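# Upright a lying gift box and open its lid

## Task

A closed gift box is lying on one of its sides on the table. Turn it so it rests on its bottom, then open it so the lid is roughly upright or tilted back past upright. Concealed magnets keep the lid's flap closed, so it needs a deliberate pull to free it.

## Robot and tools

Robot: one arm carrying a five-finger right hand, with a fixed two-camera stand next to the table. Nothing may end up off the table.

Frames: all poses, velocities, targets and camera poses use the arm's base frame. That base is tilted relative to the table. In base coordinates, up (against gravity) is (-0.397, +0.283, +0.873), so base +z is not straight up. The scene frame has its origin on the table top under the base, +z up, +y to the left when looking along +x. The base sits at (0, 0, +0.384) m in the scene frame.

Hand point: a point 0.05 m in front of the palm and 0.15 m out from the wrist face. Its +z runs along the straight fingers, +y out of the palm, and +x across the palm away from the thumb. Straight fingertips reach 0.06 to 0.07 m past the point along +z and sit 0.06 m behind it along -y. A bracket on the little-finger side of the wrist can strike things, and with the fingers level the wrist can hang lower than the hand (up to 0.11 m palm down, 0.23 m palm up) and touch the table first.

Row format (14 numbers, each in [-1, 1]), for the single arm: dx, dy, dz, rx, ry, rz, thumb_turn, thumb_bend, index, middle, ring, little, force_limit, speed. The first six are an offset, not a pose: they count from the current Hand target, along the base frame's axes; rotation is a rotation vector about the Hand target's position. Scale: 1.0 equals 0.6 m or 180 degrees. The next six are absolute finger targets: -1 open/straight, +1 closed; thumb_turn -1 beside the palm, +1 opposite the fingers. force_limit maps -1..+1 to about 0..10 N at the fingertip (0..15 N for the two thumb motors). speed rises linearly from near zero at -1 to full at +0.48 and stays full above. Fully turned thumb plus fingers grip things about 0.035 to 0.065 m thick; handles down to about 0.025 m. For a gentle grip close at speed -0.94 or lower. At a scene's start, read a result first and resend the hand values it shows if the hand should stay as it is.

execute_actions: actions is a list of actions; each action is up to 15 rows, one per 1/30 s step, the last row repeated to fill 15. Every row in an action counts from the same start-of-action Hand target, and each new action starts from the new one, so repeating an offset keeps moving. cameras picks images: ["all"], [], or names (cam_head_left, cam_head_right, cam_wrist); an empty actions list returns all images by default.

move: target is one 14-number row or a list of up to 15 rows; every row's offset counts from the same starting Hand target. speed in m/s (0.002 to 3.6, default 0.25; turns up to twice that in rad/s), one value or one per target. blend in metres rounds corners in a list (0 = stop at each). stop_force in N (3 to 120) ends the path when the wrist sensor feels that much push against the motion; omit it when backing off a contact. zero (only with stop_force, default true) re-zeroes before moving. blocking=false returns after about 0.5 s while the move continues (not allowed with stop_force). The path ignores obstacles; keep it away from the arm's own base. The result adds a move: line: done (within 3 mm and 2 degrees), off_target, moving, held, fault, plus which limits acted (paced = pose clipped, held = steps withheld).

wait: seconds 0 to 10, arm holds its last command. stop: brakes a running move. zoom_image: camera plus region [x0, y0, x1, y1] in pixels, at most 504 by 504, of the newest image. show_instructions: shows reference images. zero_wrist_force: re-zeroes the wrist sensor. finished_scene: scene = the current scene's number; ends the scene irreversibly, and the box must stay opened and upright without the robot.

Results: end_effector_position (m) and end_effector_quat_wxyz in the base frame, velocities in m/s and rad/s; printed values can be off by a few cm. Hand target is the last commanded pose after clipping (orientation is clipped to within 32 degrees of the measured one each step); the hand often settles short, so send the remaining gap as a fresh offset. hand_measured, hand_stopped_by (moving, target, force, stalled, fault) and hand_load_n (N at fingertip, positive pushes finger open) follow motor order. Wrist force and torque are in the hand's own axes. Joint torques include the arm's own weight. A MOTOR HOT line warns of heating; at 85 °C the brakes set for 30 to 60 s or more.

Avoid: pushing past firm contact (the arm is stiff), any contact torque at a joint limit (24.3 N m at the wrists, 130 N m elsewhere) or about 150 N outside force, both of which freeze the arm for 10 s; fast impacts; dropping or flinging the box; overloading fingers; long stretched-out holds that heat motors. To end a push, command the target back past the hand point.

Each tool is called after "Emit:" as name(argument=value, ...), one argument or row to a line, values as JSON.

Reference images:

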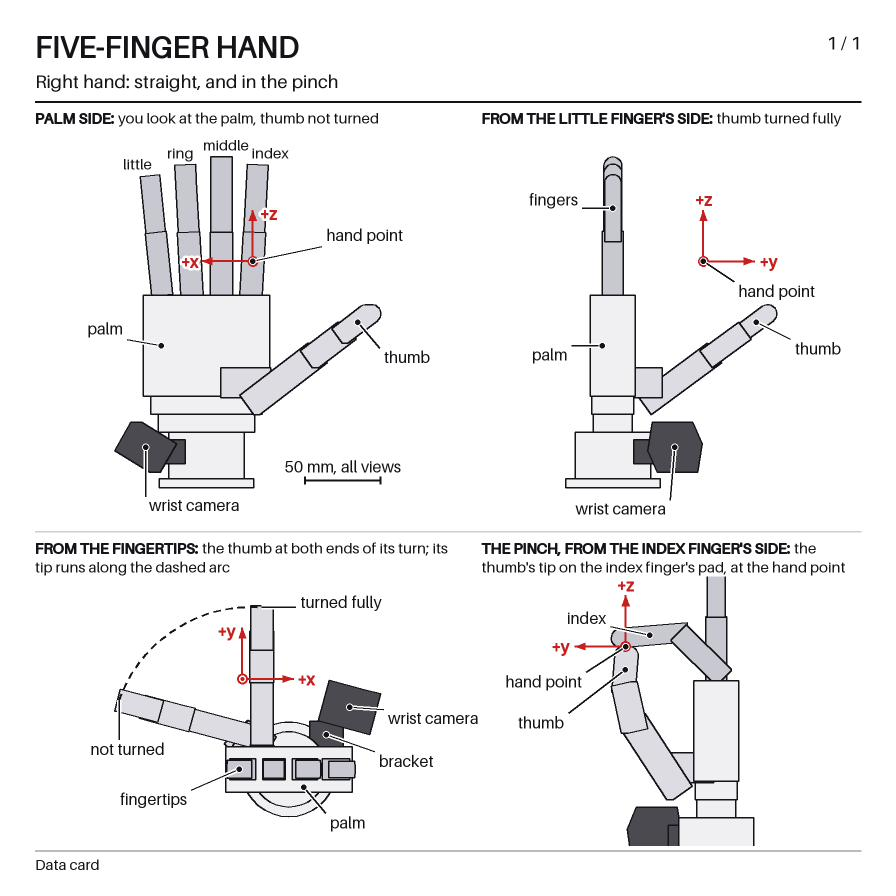

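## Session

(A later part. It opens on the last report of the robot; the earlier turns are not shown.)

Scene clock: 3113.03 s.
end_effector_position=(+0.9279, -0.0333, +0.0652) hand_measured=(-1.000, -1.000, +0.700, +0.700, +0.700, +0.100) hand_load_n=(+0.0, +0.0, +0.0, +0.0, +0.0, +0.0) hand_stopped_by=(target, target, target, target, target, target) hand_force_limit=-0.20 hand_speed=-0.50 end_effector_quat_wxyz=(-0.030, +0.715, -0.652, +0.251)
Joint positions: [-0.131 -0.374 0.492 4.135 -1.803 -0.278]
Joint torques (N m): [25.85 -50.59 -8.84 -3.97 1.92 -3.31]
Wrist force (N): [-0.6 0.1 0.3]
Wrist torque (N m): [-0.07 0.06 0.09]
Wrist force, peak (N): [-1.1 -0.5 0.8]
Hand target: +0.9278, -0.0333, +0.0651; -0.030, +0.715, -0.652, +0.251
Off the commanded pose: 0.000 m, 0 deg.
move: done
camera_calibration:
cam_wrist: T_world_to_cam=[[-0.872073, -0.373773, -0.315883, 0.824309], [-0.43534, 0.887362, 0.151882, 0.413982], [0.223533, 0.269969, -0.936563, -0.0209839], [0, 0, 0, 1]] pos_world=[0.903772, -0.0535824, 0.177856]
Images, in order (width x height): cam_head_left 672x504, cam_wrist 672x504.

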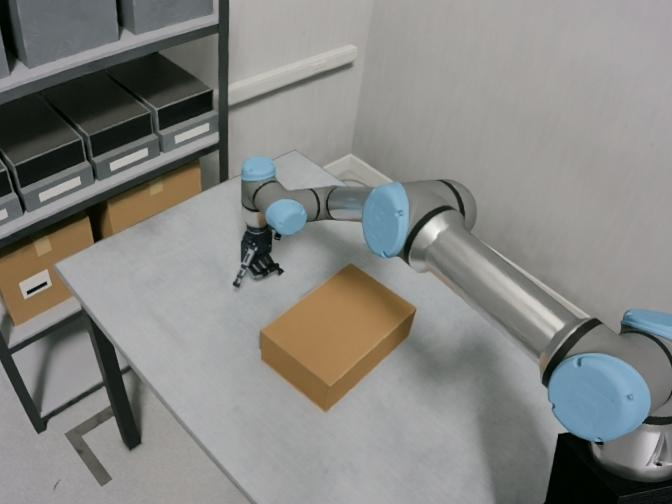

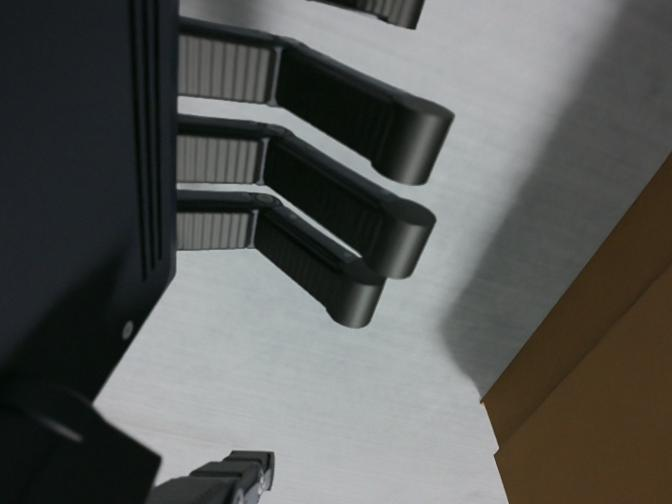

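Emit:
move(
  target=[
    [0, 0, 0, 0.14836, -0.09949, -0.47078, -1, -1, 0.95, 0.95, 0.95, 0.1, -0.2, -0.5],
    [-0.01155, -0.02573, -0.07137, 0.14836, -0.09949, -0.47078, -1, -1, 0.95, 0.95, 0.95, 0.1, -0.2, -0.5],
  ],
  speed=[0.25, 0.05],
  cameras=["cam_wrist", "cam_head_right"],
)

Scene clock: 3332.43 s.
end_effector_position=(+0.9209, -0.0487, +0.0224) hand_measured=(-1.000, -1.000, +0.950, +0.950, +0.950, +0.100) hand_load_n=(+0.0, +0.0, +0.0, +0.5, +0.5, +0.0) hand_stopped_by=(target, target, target, target, target, target) hand_force_limit=-0.20 hand_speed=-0.50 end_effector_quat_wxyz=(+0.096, -0.028, +0.982, -0.160)
Joint positions: [-0.196 -0.525 0.871 4.101 -1.839 1.282]
Joint torques (N m): [10.66 -46.36 -3.39 -3.56 1.97 -2.85]
Wrist force (N): [-0.5 -0.5 0.5]
Wrist torque (N m): [-0.15 0.08 -0.01]
Wrist force, peak (N): [-1.0 -0.9 0.3]
Hand target: +0.9209, -0.0488, +0.0222; +0.096, -0.028, +0.982, -0.160
Off the commanded pose: 0.000 m, 0 deg.
move: done
camera_calibration:
cam_wrist: T_world_to_cam=[[-0.244335, 0.889997, -0.384974, 0.284062], [0.671485, 0.441708, 0.594981, -0.61992], [0.699577, -0.11313, -0.705545, -0.517617], [0, 0, 0, 1]] pos_world=[0.847787, -0.0375484, 0.112995]
Images, in order (width x height): cam_head_right 672x504, cam_wrist 672x504.

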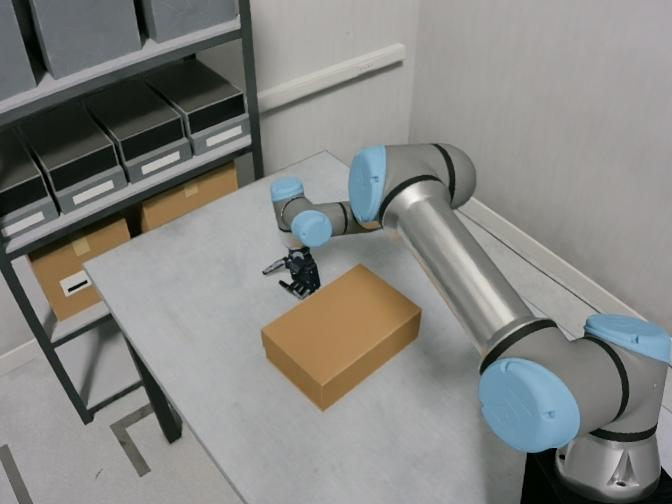

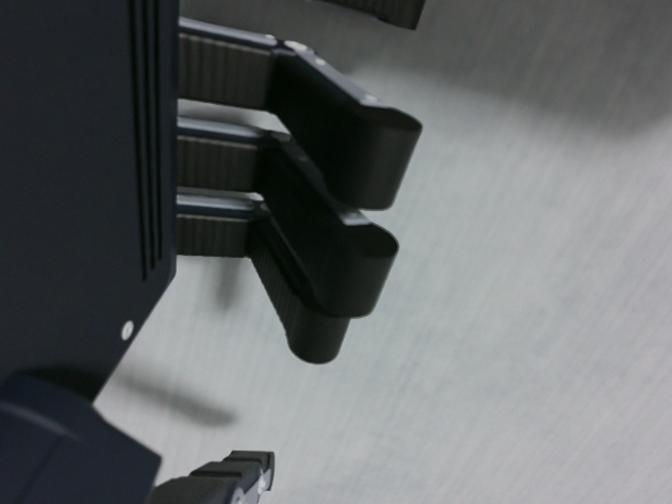

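Emit:
move(
  target=[-0.05735, -0.00919, -0.0231, 0, 0, 0, -1, -1, 0.95, 0.95, 0.95, 0.1, -0.2, -0.5],
  speed=0.012,
  stop_force=3,
  cameras=["cam_head_left", "cam_head_right"],
)

Emit:
zoom_image(
  camera="cam_head_right",
  region=[250, 220, 440, 420],
)

Scene clock: 3345.07 s.
end_effector_position=(+0.8865, -0.0543, +0.0084) hand_measured=(-1.000, -1.000, +0.950, +0.950, +0.950, +0.100) hand_load_n=(+0.0, +0.0, +0.0, +0.0, +0.0, +0.0) hand_stopped_by=(target, target, target, target, target, target) hand_force_limit=-0.20 hand_speed=-0.50 end_effector_quat_wxyz=(+0.096, -0.028, +0.982, -0.160)
Joint positions: [-0.211 -0.6 1.06 3.983 -1.835 1.267]
Joint torques (N m): [9.27 -66.1 -1.07 -3.19 1.73 -3.04]
Wrist force (N): [-1.9 -0.6 0.6]
Wrist torque (N m): [-0.17 0.05 0.02]
Wrist force, peak (N): [-2.0 -0.6 1.0]
Hand target: +0.8865, -0.0543, +0.0084; +0.096, -0.028, +0.982, -0.160
Off the commanded pose: 0.000 m, 0 deg.
move: done
Images, in order (width x height): cam_head_left 672x504, cam_head_right 672x504.

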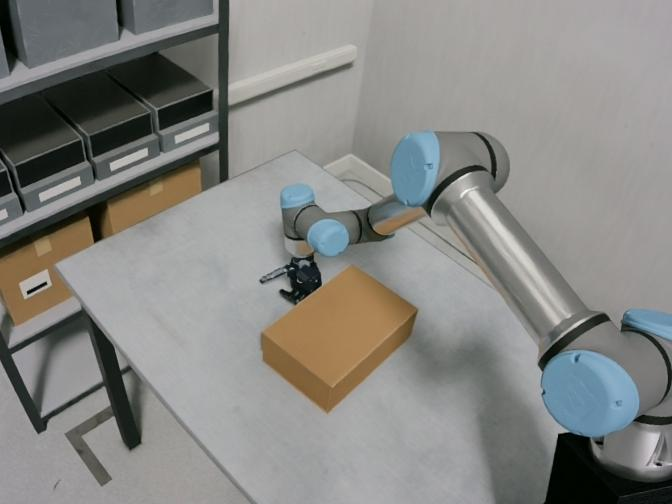

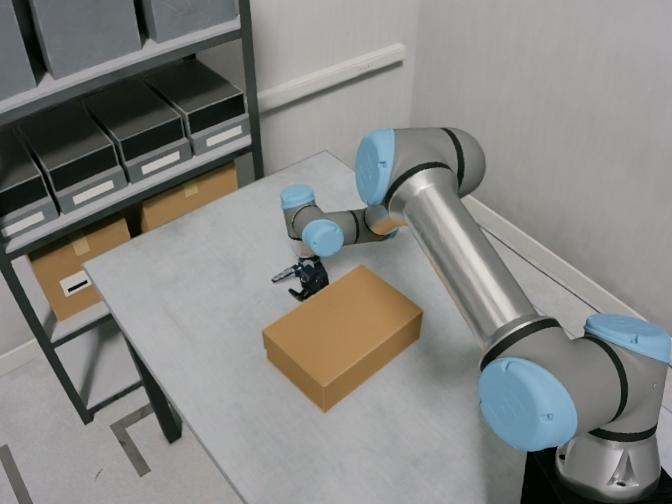

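Scaled by 2.520 from the camera's 672x504 image, which has a finer 960x720 frame.

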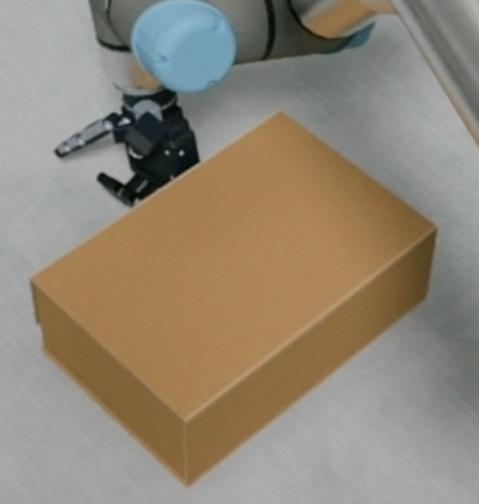

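Emit:
move(
  target=[
    [0.00122, 0.0002, 0.00049, 0, 0, 0, -1, -1, 0.95, 0.95, 0.95, 0.1, -0.2, -0.5],
    [-0.01334, 0.0106, 0.0325, 0, 0, 0, -1, -1, 0.95, 0.95, 0.95, 0.1, -0.2, -0.5],
  ],
  speed=[0.004, 0.008],
  stop_force=3,
  cameras=["cam_head_left", "cam_head_right"],
)

Emit:
zoom_image(
  camera="cam_head_right",
  region=[250, 220, 440, 420],
)

Scene clock: 3358.57 s.
end_effector_position=(+0.8785, -0.0479, +0.0279) hand_measured=(-1.000, -1.000, +0.950, +0.950, +0.950, +0.100) hand_load_n=(+0.0, +0.0, +0.5, +0.0, +0.0, +0.0) hand_stopped_by=(target, target, target, target, target, target) hand_force_limit=-0.20 hand_speed=-0.50 end_effector_quat_wxyz=(+0.096, -0.028, +0.982, -0.160)
Joint positions: [-0.205 -0.643 1.09 3.998 -1.836 1.273]
Joint torques (N m): [21.57 -66.19 -1.17 0.13 -2.17 2.63]
Wrist force (N): [-1.2 -0.3 0.6]
Wrist torque (N m): [-0.14 0.01 -0.06]
Wrist force, peak (N): [-2.1 -0.5 0.8]
Hand target: +0.8785, -0.0479, +0.0279; +0.096, -0.028, +0.982, -0.160
Off the commanded pose: 0.000 m, 0 deg.
move: done
Images, in order (width x height): cam_head_left 672x504, cam_head_right 672x504.

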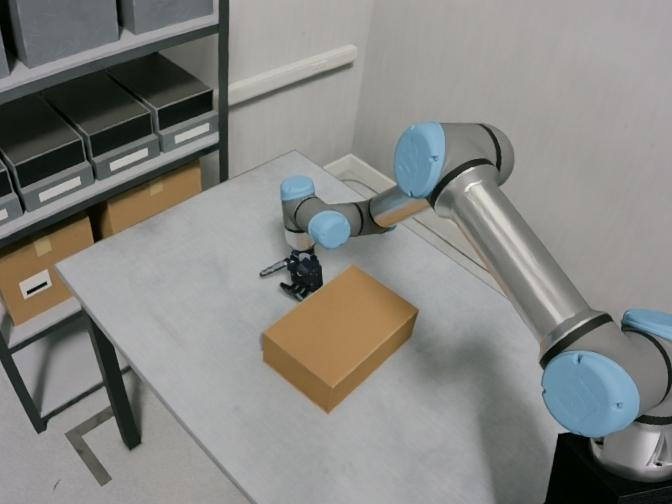

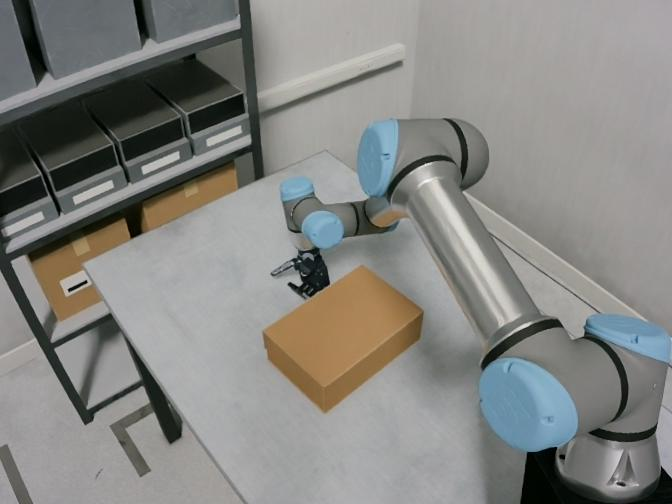

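Scaled by 2.520 from the camera's 672x504 image, which has a finer 960x720 frame.

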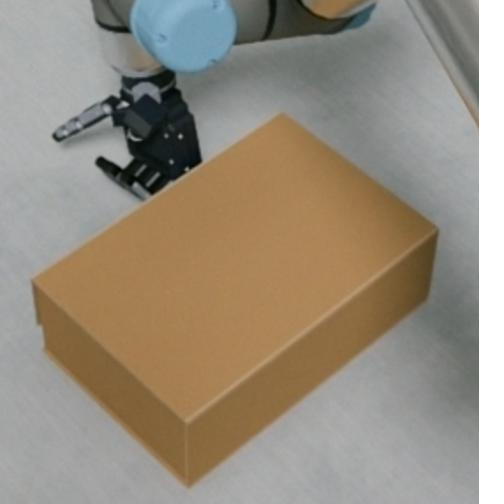

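Emit:
zoom_image(
  camera="cam_head_left",
  region=[250, 220, 440, 420],
)

Scaled by 2.520 from the camera's 672x504 image, which has a finer 960x720 frame.

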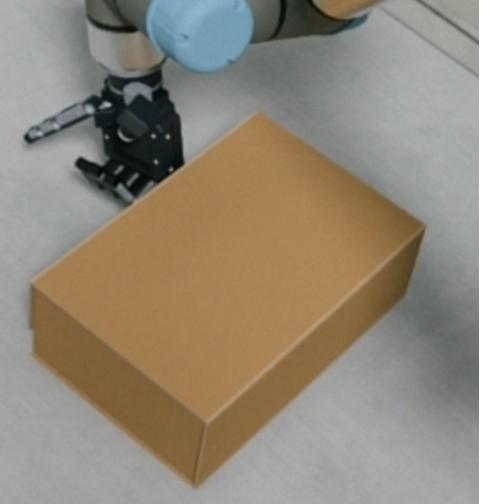

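Emit:
move(
  target=[
    [0.09175, 0.01517, 0.0368, 0, 0, 0, -1, -1, 0.1, 0.1, 0.95, 0.95, -0.2, -0.5],
    [-0.01015, 0.08798, 0.26087, -0.14836, 0.09949, 0.47078, -1, -1, 0.1, 0.1, 0.95, 0.95, -0.2, -0.5],
    [-0.09925, 0.52173, 0.0794, -0.29892, 0.2977, 0.90678, -1, -1, 0.1, 0.1, 0.95, 0.95, -0.2, -0.5],
  ],
  speed=[0.05, 0.25, 0.3],
  cameras=["cam_wrist", "cam_head_left"],
)

Scene clock: 3585.27 s.
end_effector_position=(+0.8189, +0.2650, +0.0755) hand_measured=(-1.000, -1.000, +0.100, +0.100, +0.950, +0.950) hand_load_n=(+0.0, +0.0, +0.0, +0.0, +0.0, +0.0) hand_stopped_by=(target, target, target, target, target, target) hand_force_limit=-0.20 hand_speed=-0.50 end_effector_quat_wxyz=(+0.156, +0.967, +0.045, +0.198)
Joint positions: [0.331 -0.528 0.842 4.083 -1.979 -1.398]
Joint torques (N m): [31.68 -44.35 -5.07 -3.68 -2.19 -2.99]
Wrist force (N): [-0.8 -0.4 0.2]
Wrist torque (N m): [-0.12 0.10 0.04]
Wrist force, peak (N): [-1.6 -0.4 0.8]
Hand target: +0.8189, +0.2651, +0.0755; +0.156, +0.967, +0.045, +0.198
Off the commanded pose: 0.000 m, 0 deg.
move: done
camera_calibration:
cam_wrist: T_world_to_cam=[[0.250956, -0.896656, 0.364733, 0.0115972], [-0.952572, -0.161756, 0.257761, 0.793835], [-0.172125, -0.412121, -0.894723, 0.434181], [0, 0, 0, 1]] pos_world=[0.828008, 0.317741, 0.179622]
Images, in order (width x height): cam_head_left 672x504, cam_wrist 672x504.

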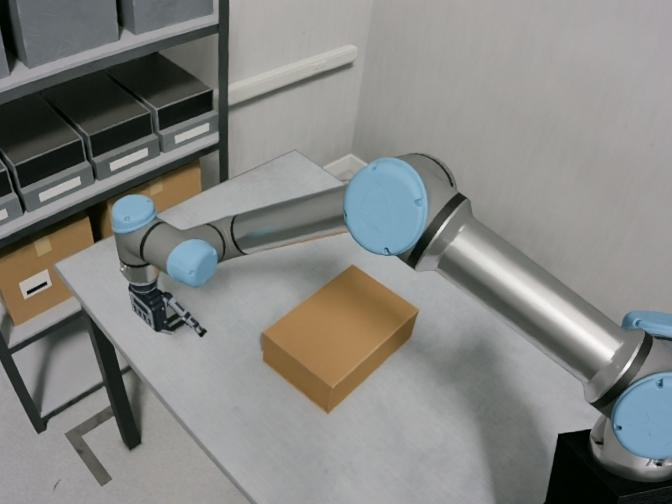

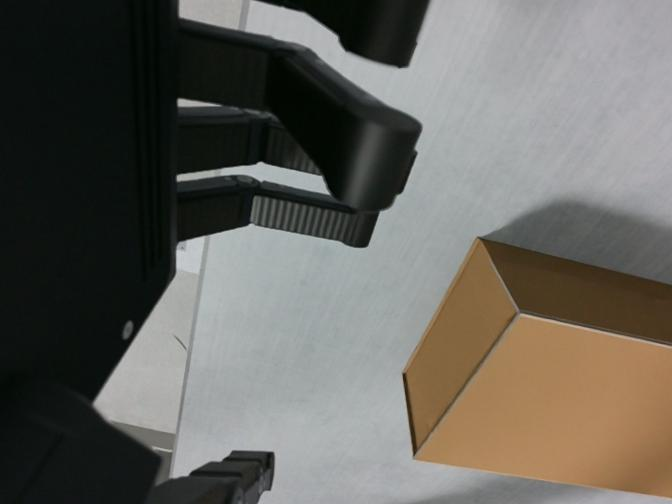

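Emit:
zoom_image(
  camera="cam_wrist",
  region=[380, 220, 560, 480],
)

Scaled by 1.938 from the camera's 672x504 image, which has a finer 960x720 frame.

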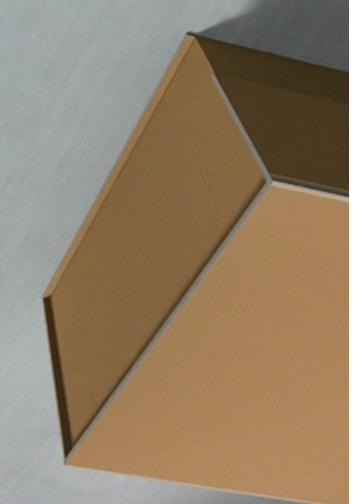

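Emit:
move(
  target=[
    [-0.1664, -0.07278, -0.05203, 0, 0, 0, -1, -1, 0.1, 0.1, 0.95, 0.95, -0.2, -0.5],
    [-0.1093, -0.19817, -0.16673, 0, 0, 0, -1, -1, 0.1, 0.1, 0.95, 0.95, -0.2, -0.5],
  ],
  speed=[0.2, 0.1],
  cameras=["cam_wrist", "cam_head_left", "cam_head_right"],
)

Scene clock: 3617.57 s.
end_effector_position=(+0.7532, +0.1464, -0.0243) hand_measured=(-1.000, -1.000, +0.100, +0.100, +0.950, +0.950) hand_load_n=(+0.0, +0.0, +0.0, +0.0, +0.0, +0.5) hand_stopped_by=(target, target, target, target, target, target) hand_force_limit=-0.20 hand_speed=-0.50 end_effector_quat_wxyz=(+0.156, +0.967, +0.045, +0.198)
Joint positions: [0.207 -0.639 1.382 3.607 -1.938 -1.525]
Joint torques (N m): [16.34 -39.01 -24.62 -3.84 1.68 -2.87]
Wrist force (N): [-0.8 -0.2 0.3]
Wrist torque (N m): [-0.12 0.09 0.06]
Wrist force, peak (N): [-1.6 -0.3 0.0]
Hand target: +0.7534, +0.1462, -0.0245; +0.156, +0.967, +0.045, +0.198
Off the commanded pose: 0.000 m, 0 deg.
move: done
camera_calibration:
cam_wrist: T_world_to_cam=[[0.251361, -0.896459, 0.364936, -0.0421871], [-0.952484, -0.162091, 0.257878, 0.737806], [-0.172024, -0.412416, -0.894606, 0.284584], [0, 0, 0, 1]] pos_world=[0.762308, 0.19914, 0.0797225]

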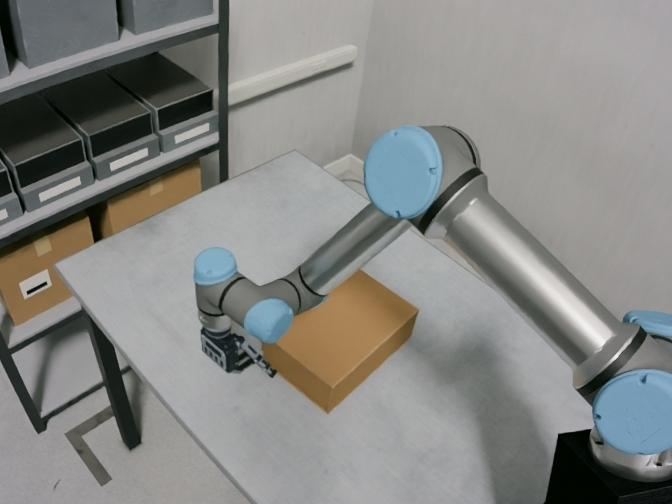

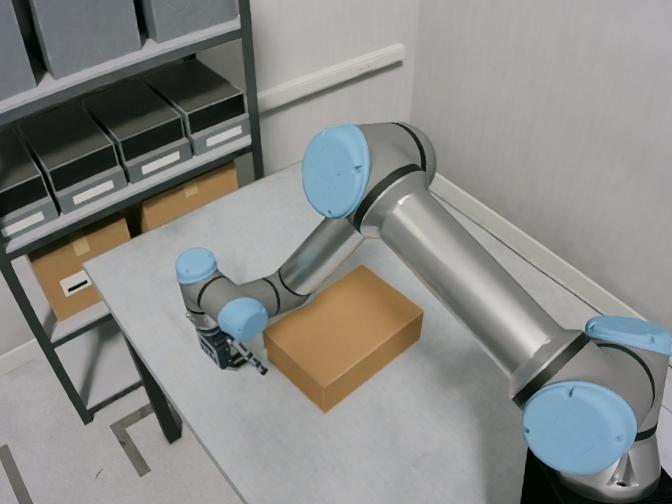

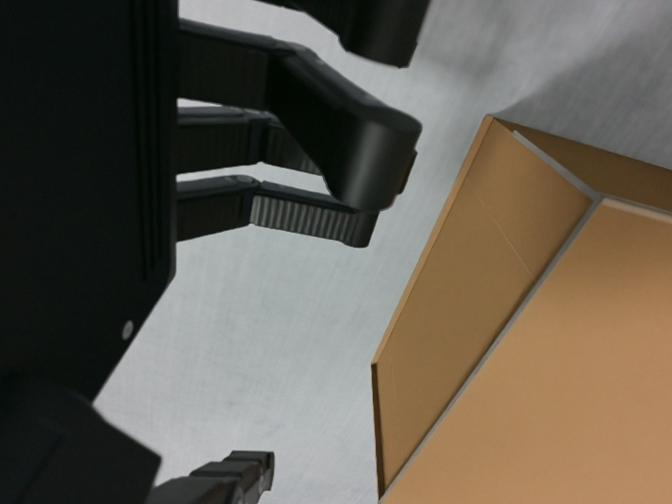

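Emit:
move(
  target=[0.00233, -0.0797, 0.02697, 0, 0, 0, -1, -1, 0.1, 0.1, 0.95, 0.95, -0.2, -0.5],
  speed=0.02,
  stop_force=3,
  cameras=["cam_wrist", "cam_head_left", "cam_head_right"],
)

Emit:
zoom_image(
  camera="cam_wrist",
  region=[260, 60, 500, 300],
)

Emit:
zoom_image(
  camera="cam_head_left",
  region=[190, 280, 350, 420],
)

Scene clock: 3632.23 s.
end_effector_position=(+0.7548, +0.0984, -0.0083) hand_measured=(-1.000, -1.000, +0.100, +0.100, +0.950, +0.950) hand_load_n=(+0.0, +0.0, +0.0, +0.0, +0.5, +0.0) hand_stopped_by=(target, target, target, target, target, target) hand_force_limit=-0.20 hand_speed=-0.50 end_effector_quat_wxyz=(+0.156, +0.967, +0.045, +0.198)
Joint positions: [0.14 -0.688 1.438 3.576 -1.913 -1.591]
Joint torques (N m): [13.74 -60.16 2.49 -3.78 1.83 -2.98]
Wrist force (N): [-0.5 0.0 -0.3]
Wrist torque (N m): [-0.03 0.08 0.11]
Wrist force, peak (N): [-0.6 -0.5 0.4]
Hand target: +0.7548, +0.0984, -0.0083; +0.156, +0.967, +0.045, +0.198
Off the commanded pose: 0.000 m, 0 deg.
move: done
camera_calibration:
cam_wrist: T_world_to_cam=[[0.251361, -0.896459, 0.364936, -0.0914332], [-0.952484, -0.162091, 0.257878, 0.727329], [-0.172024, -0.412416, -0.894606, 0.27936], [0, 0, 0, 1]] pos_world=[0.763808, 0.15114, 0.0957225]

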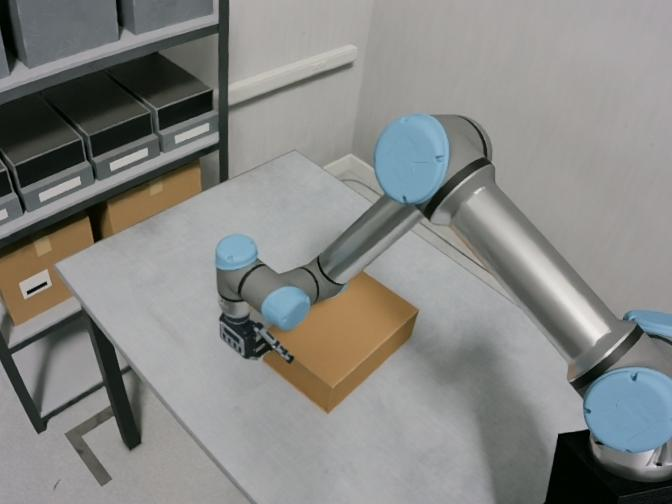

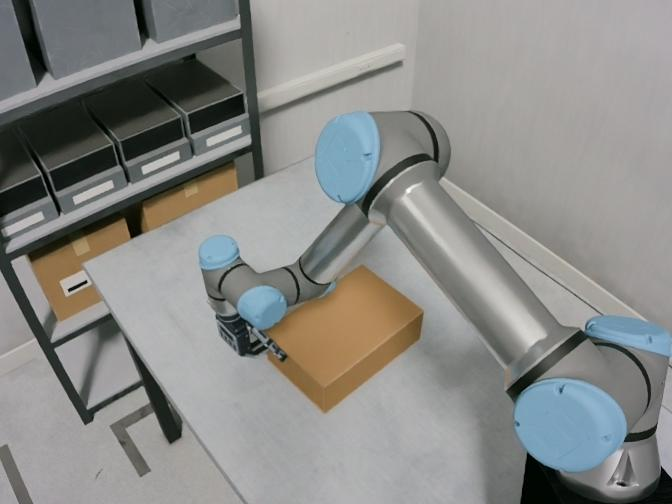

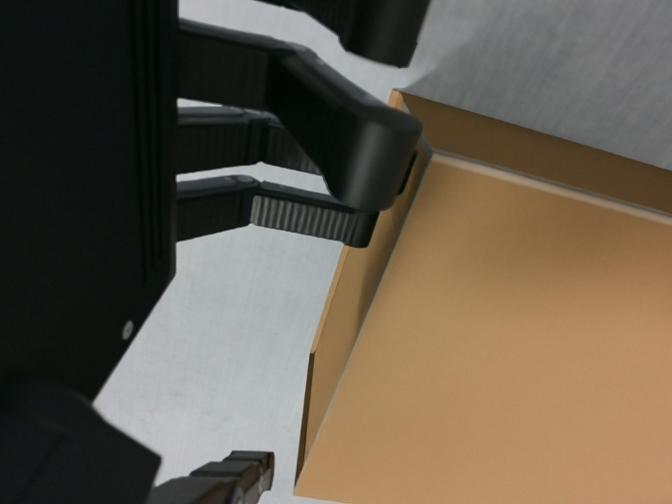

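Scaled by 2.100 from the camera's 672x504 image, which has a finer 960x720 frame.

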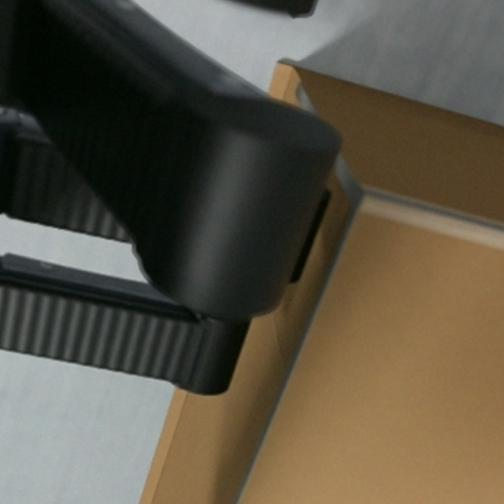

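Scaled by 3.150 from the camera's 672x504 image, which has a finer 960x720 frame.

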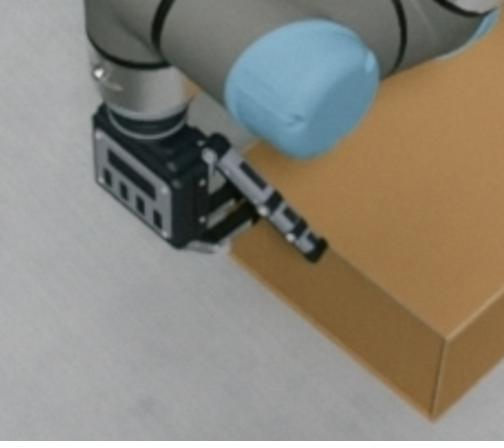

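Emit:
move(
  target=[0.00018, -0.00631, 0.00214, 0, 0, 0, -1, -1, 0.1, 0.1, 0.95, 0.95, -0.2, -0.5],
  speed=0.008,
  stop_force=3,
)

Emit:
move(
  target=[-0.00794, 0.00567, 0.01746, 0, 0, 0, -1, -1, 0.1, 0.1, 0.95, 0.95, -0.2, -0.5],
  speed=0.006,
  stop_force=3,
  cameras=["cam_wrist", "cam_head_left", "cam_head_right"],
)

Emit:
zoom_image(
  camera="cam_wrist",
  region=[260, 60, 500, 300],
)

Scene clock: 3641.97 s.
end_effector_position=(+0.7549, +0.0946, -0.0071) hand_measured=(-1.000, -1.000, +0.100, +0.100, +0.950, +0.950) hand_load_n=(+0.0, +0.0, +0.0, +0.0, +0.5, +0.0) hand_stopped_by=(target, target, target, target, target, target) hand_force_limit=-0.20 hand_speed=-0.50 end_effector_quat_wxyz=(+0.156, +0.967, +0.045, +0.198)
Joint positions: [0.135 -0.691 1.442 3.574 -1.911 -1.596]
Joint torques (N m): [12.68 -59.12 1.75 -3.7 1.58 -2.92]
Wrist force (N): [0.0 -2.0 -0.3]
Wrist torque (N m): [-0.11 0.10 0.06]
Wrist force, peak (N): [-0.1 -2.1 -0.9]
Hand target: +0.7549, +0.0946, -0.0071; +0.156, +0.967, +0.045, +0.198
Off the commanded pose: 0.000 m, 0 deg.
move: done

Scene clock: 3644.97 s.
end_effector_position=(+0.7510, +0.0974, +0.0015) hand_measured=(-1.000, -1.000, +0.100, +0.100, +0.950, +0.950) hand_load_n=(+0.0, +0.0, +0.0, +3.5, +0.0, +0.0) hand_stopped_by=(target, target, target, target, target, target) hand_force_limit=-0.20 hand_speed=-0.50 end_effector_quat_wxyz=(+0.156, +0.967, +0.045, +0.198)
Joint positions: [0.139 -0.71 1.453 3.584 -1.913 -1.592]
Joint torques (N m): [14.17 -39.04 -24.16 -3.9 1.43 -2.76]
Wrist force (N): [-0.2 -0.9 1.8]
Wrist torque (N m): [-0.08 0.05 0.01]
Wrist force, peak (N): [-0.9 0.4 2.8]
Hand target: +0.7510, +0.0974, +0.0015; +0.156, +0.967, +0.045, +0.198 (not the last commanded pose)
Off the commanded pose: 0.002 m, 0 deg.
move: contact
camera_calibration:
cam_wrist: T_world_to_cam=[[0.251356, -0.89647, 0.364914, -0.0950329], [-0.952467, -0.162051, 0.257963, 0.720977], [-0.172121, -0.412409, -0.894591, 0.287092], [0, 0, 0, 1]] pos_world=[0.760008, 0.15004, 0.105523]

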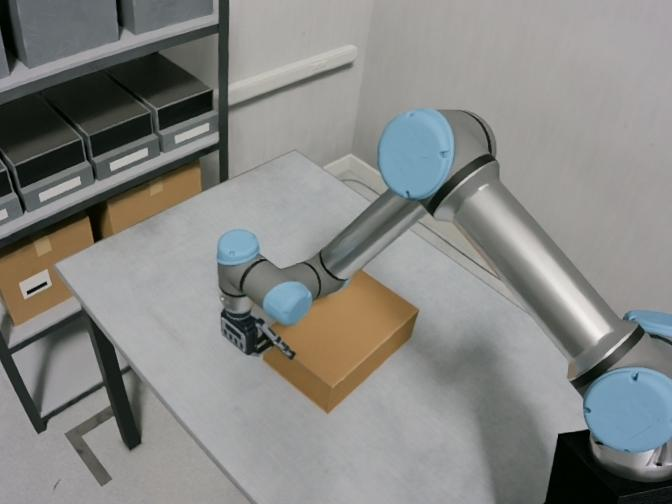

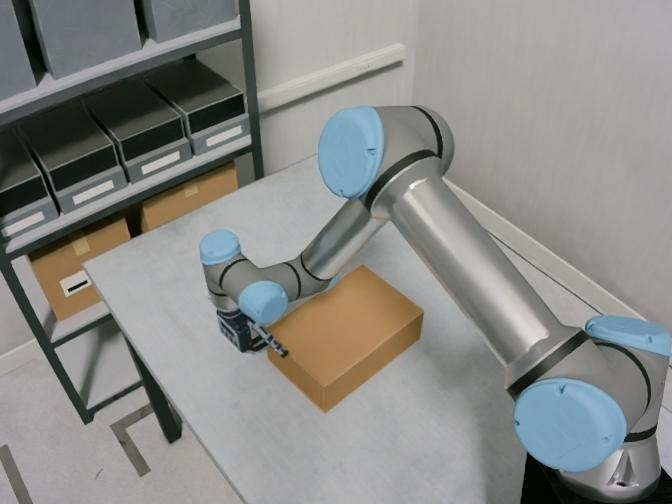

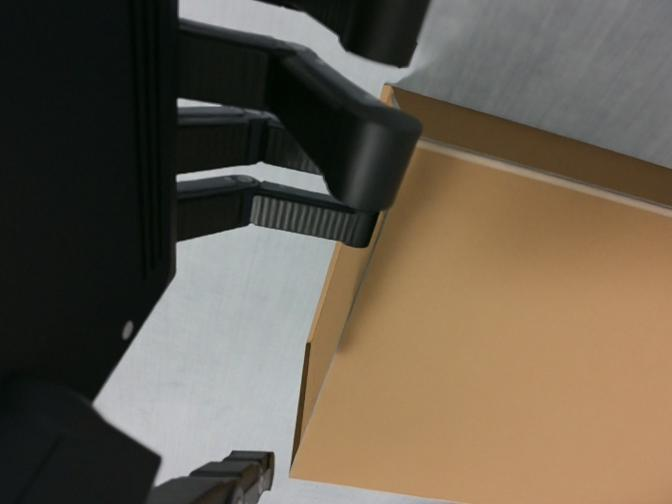

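Scaled by 2.100 from the camera's 672x504 image, which has a finer 960x720 frame.

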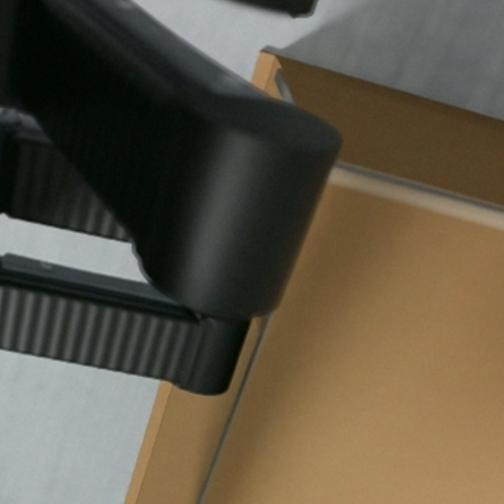

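Emit:
move(
  target=[-0.00662, 0.00473, 0.01455, 0, 0, 0, -1, -1, 0.1, 0.1, 0.95, 0.95, -0.2, -0.5],
  speed=0.006,
  stop_force=3,
  cameras=["cam_wrist", "cam_head_left", "cam_head_right"],
)

Emit:
zoom_image(
  camera="cam_wrist",
  region=[260, 60, 500, 300],
)

Emit:
zoom_image(
  camera="cam_head_right",
  region=[230, 260, 440, 420],
)

Scene clock: 3658.67 s.
end_effector_position=(+0.7470, +0.1002, +0.0102) hand_measured=(-1.000, -1.000, +0.100, +0.100, +0.950, +0.950) hand_load_n=(+0.0, +0.0, +0.0, +4.0, +0.0, +0.0) hand_stopped_by=(target, target, target, target, target, target) hand_force_limit=-0.20 hand_speed=-0.50 end_effector_quat_wxyz=(+0.156, +0.967, +0.045, +0.198)
Joint positions: [0.144 -0.73 1.463 3.595 -1.915 -1.587]
Joint torques (N m): [27.01 -60.89 0.48 -0.54 -2.09 2.6]
Wrist force (N): [-0.9 0.3 2.1]
Wrist torque (N m): [-0.09 0.05 0.03]
Wrist force, peak (N): [-0.9 0.4 3.2]
Hand target: +0.7470, +0.1002, +0.0102; +0.156, +0.967, +0.045, +0.198
Off the commanded pose: 0.000 m, 0 deg.
move: done
camera_calibration:
cam_wrist: T_world_to_cam=[[0.251356, -0.89647, 0.364914, -0.0946024], [-0.952467, -0.162051, 0.257963, 0.715392], [-0.172121, -0.412409, -0.894591, 0.295382], [0, 0, 0, 1]] pos_world=[0.756008, 0.15294, 0.114223]

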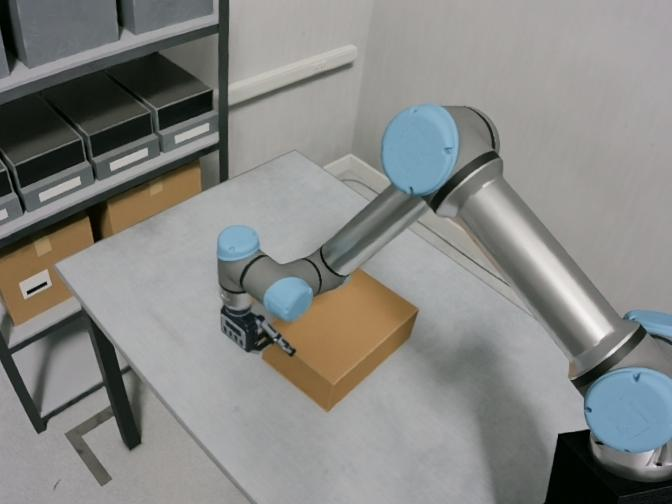

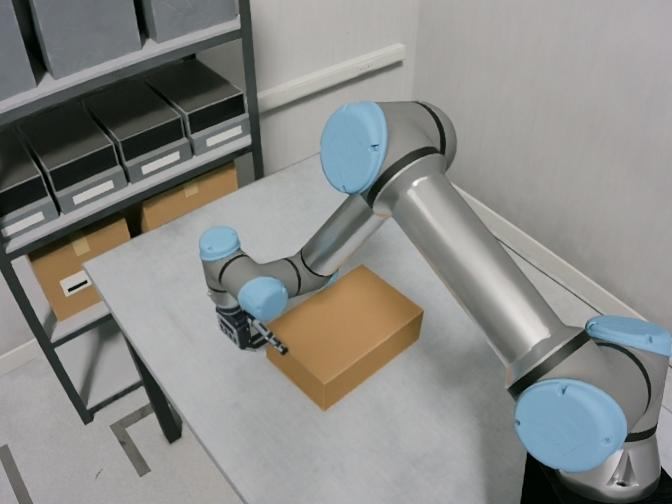

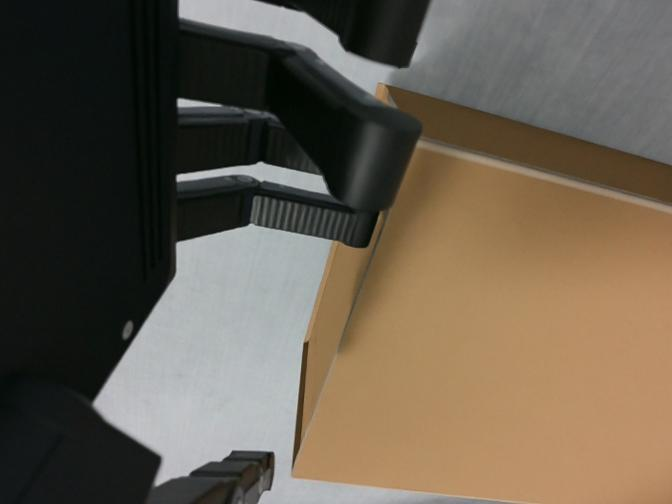

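Scaled by 2.100 from the camera's 672x504 image, which has a finer 960x720 frame.

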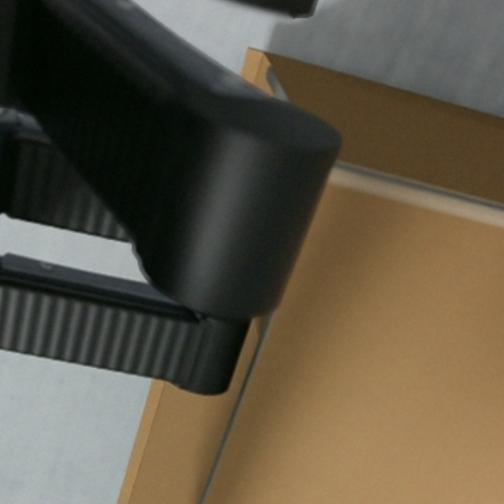

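Scaled by 2.400 from the camera's 672x504 image, which has a finer 960x720 frame.

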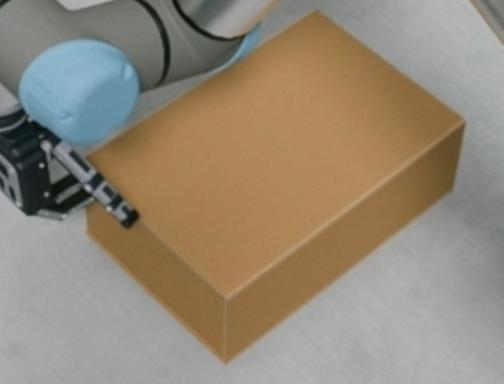

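Emit:
move(
  target=[
    [0.01324, -0.00945, -0.0291, 0, 0, 0, -1, -1, 0.1, 0.1, 0.95, 0.95, -0.2, -0.5],
    [0.0104, 0.1047, -0.0637, 0, 0, 0, -1, -1, 0.1, 0.1, 0.95, 0.95, -0.2, -0.5],
  ],
  speed=[0.008, 0.06],
  cameras=["cam_head_right"],
)

Emit:
zoom_image(
  camera="cam_head_right",
  region=[180, 240, 440, 420],
)

Scene clock: 3749.43 s.
end_effector_position=(+0.7532, +0.1628, -0.0280) hand_measured=(-1.000, -1.000, +0.100, +0.100, +0.950, +0.950) hand_load_n=(+0.0, +0.0, +0.0, +0.0, +0.0, +0.0) hand_stopped_by=(target, target, target, target, target, target) hand_force_limit=-0.20 hand_speed=-0.50 end_effector_quat_wxyz=(+0.156, +0.967, +0.045, +0.198) end_effector_velocity=(-0.001, +0.001, -0.001) end_effector_angular_velocity=(+0.001, +0.001, -0.004)
Joint positions: [0.229 -0.624 1.358 3.624 -1.945 -1.503]
Joint velocities: [0.001 0.002 -0.002 0.002 -0.001 0.006]
Joint torques (N m): [27.57 -39.85 -26.26 -0.19 -2.13 2.47]
Wrist force (N): [-0.8 -0.3 0.4]
Wrist torque (N m): [-0.14 0.09 -0.01]
Wrist force, peak (N): [-1.1 0.5 3.1]
Hand target: +0.7532, +0.1630, -0.0280; +0.156, +0.967, +0.045, +0.198
Off the commanded pose: 0.000 m, 0 deg.
move: done
Images, in order (width x height): cam_head_right 672x504.

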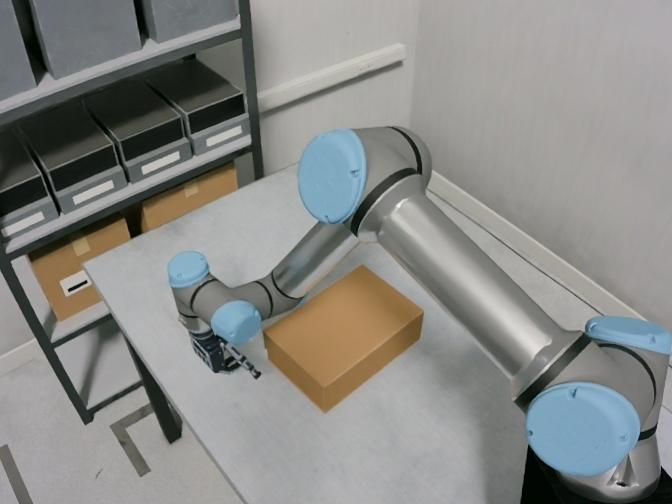

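Scaled by 1.938 from the camera's 672x504 image, which has a finer 960x720 frame.

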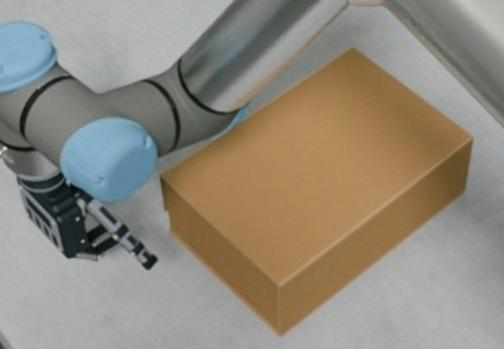

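Emit:
move(
  target=[
    [0, 0, 0, 0, 0, 0, -1, -1, -1, -1, 0.95, 0.95, -0.2, -0.3],
    [0, 0, 0, 0, 0, 0, 1, 0.3, -1, -1, 0.95, 0.95, -0.2, -0.3],
    [0, 0, 0, -0.1835, -0.03026, -0.07362, 1, 0.3, -1, -1, 0.95, 0.95, -0.2, -0.3],
  ],
  speed=0.15,
  cameras=["cam_wrist", "cam_head_left", "cam_head_right"],
)

Scene clock: 3785.73 s.
end_effector_position=(+0.7532, +0.1630, -0.0280) hand_measured=(+1.000, +0.300, -1.000, -1.000, +0.950, +0.950) hand_load_n=(+0.0, +0.0, +0.0, +0.0, +0.0, +0.0) hand_stopped_by=(target, target, target, target, target, target) hand_force_limit=-0.20 hand_speed=-0.30 end_effector_quat_wxyz=(+0.447, +0.871, -0.018, +0.204)
Joint positions: [0.349 -0.342 1.025 3.935 -2.594 -1.233]
Joint torques (N m): [31.08 -40.05 -25.96 -0.11 -3.04 2.78]
Wrist force (N): [-1.2 -1.1 0.2]
Wrist torque (N m): [-0.34 0.16 -0.04]
Wrist force, peak (N): [-1.4 -1.3 0.5]
Hand target: +0.7532, +0.1630, -0.0280; +0.447, +0.871, -0.018, +0.204
Off the commanded pose: 0.000 m, 0 deg.
move: done
camera_calibration:
cam_wrist: T_world_to_cam=[[0.0172472, -0.576369, 0.817008, 0.110854], [-0.969381, 0.190549, 0.154889, 0.693746], [-0.244953, -0.794663, -0.555435, 0.414886], [0, 0, 0, 1]] pos_world=[0.77222, 0.261395, 0.0324196]

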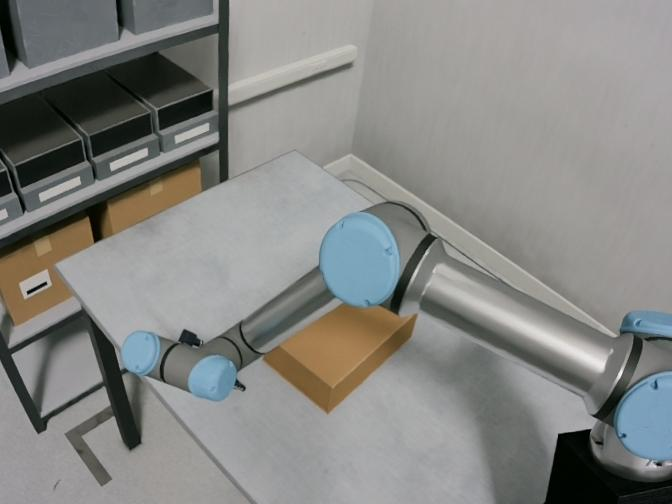

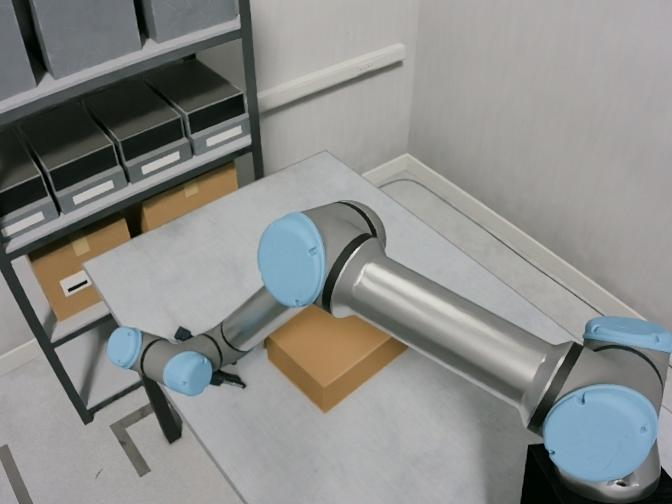

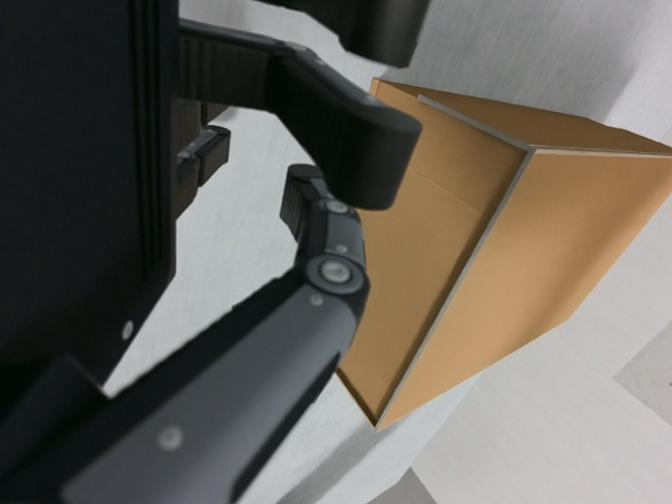

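Emit:
zoom_image(
  camera="cam_wrist",
  region=[180, 70, 560, 440],
)

Scaled by 1.326 from the camera's 672x504 image, which has a finer 960x720 frame.

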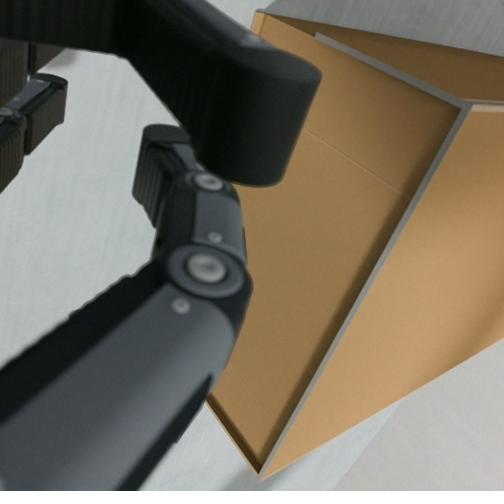

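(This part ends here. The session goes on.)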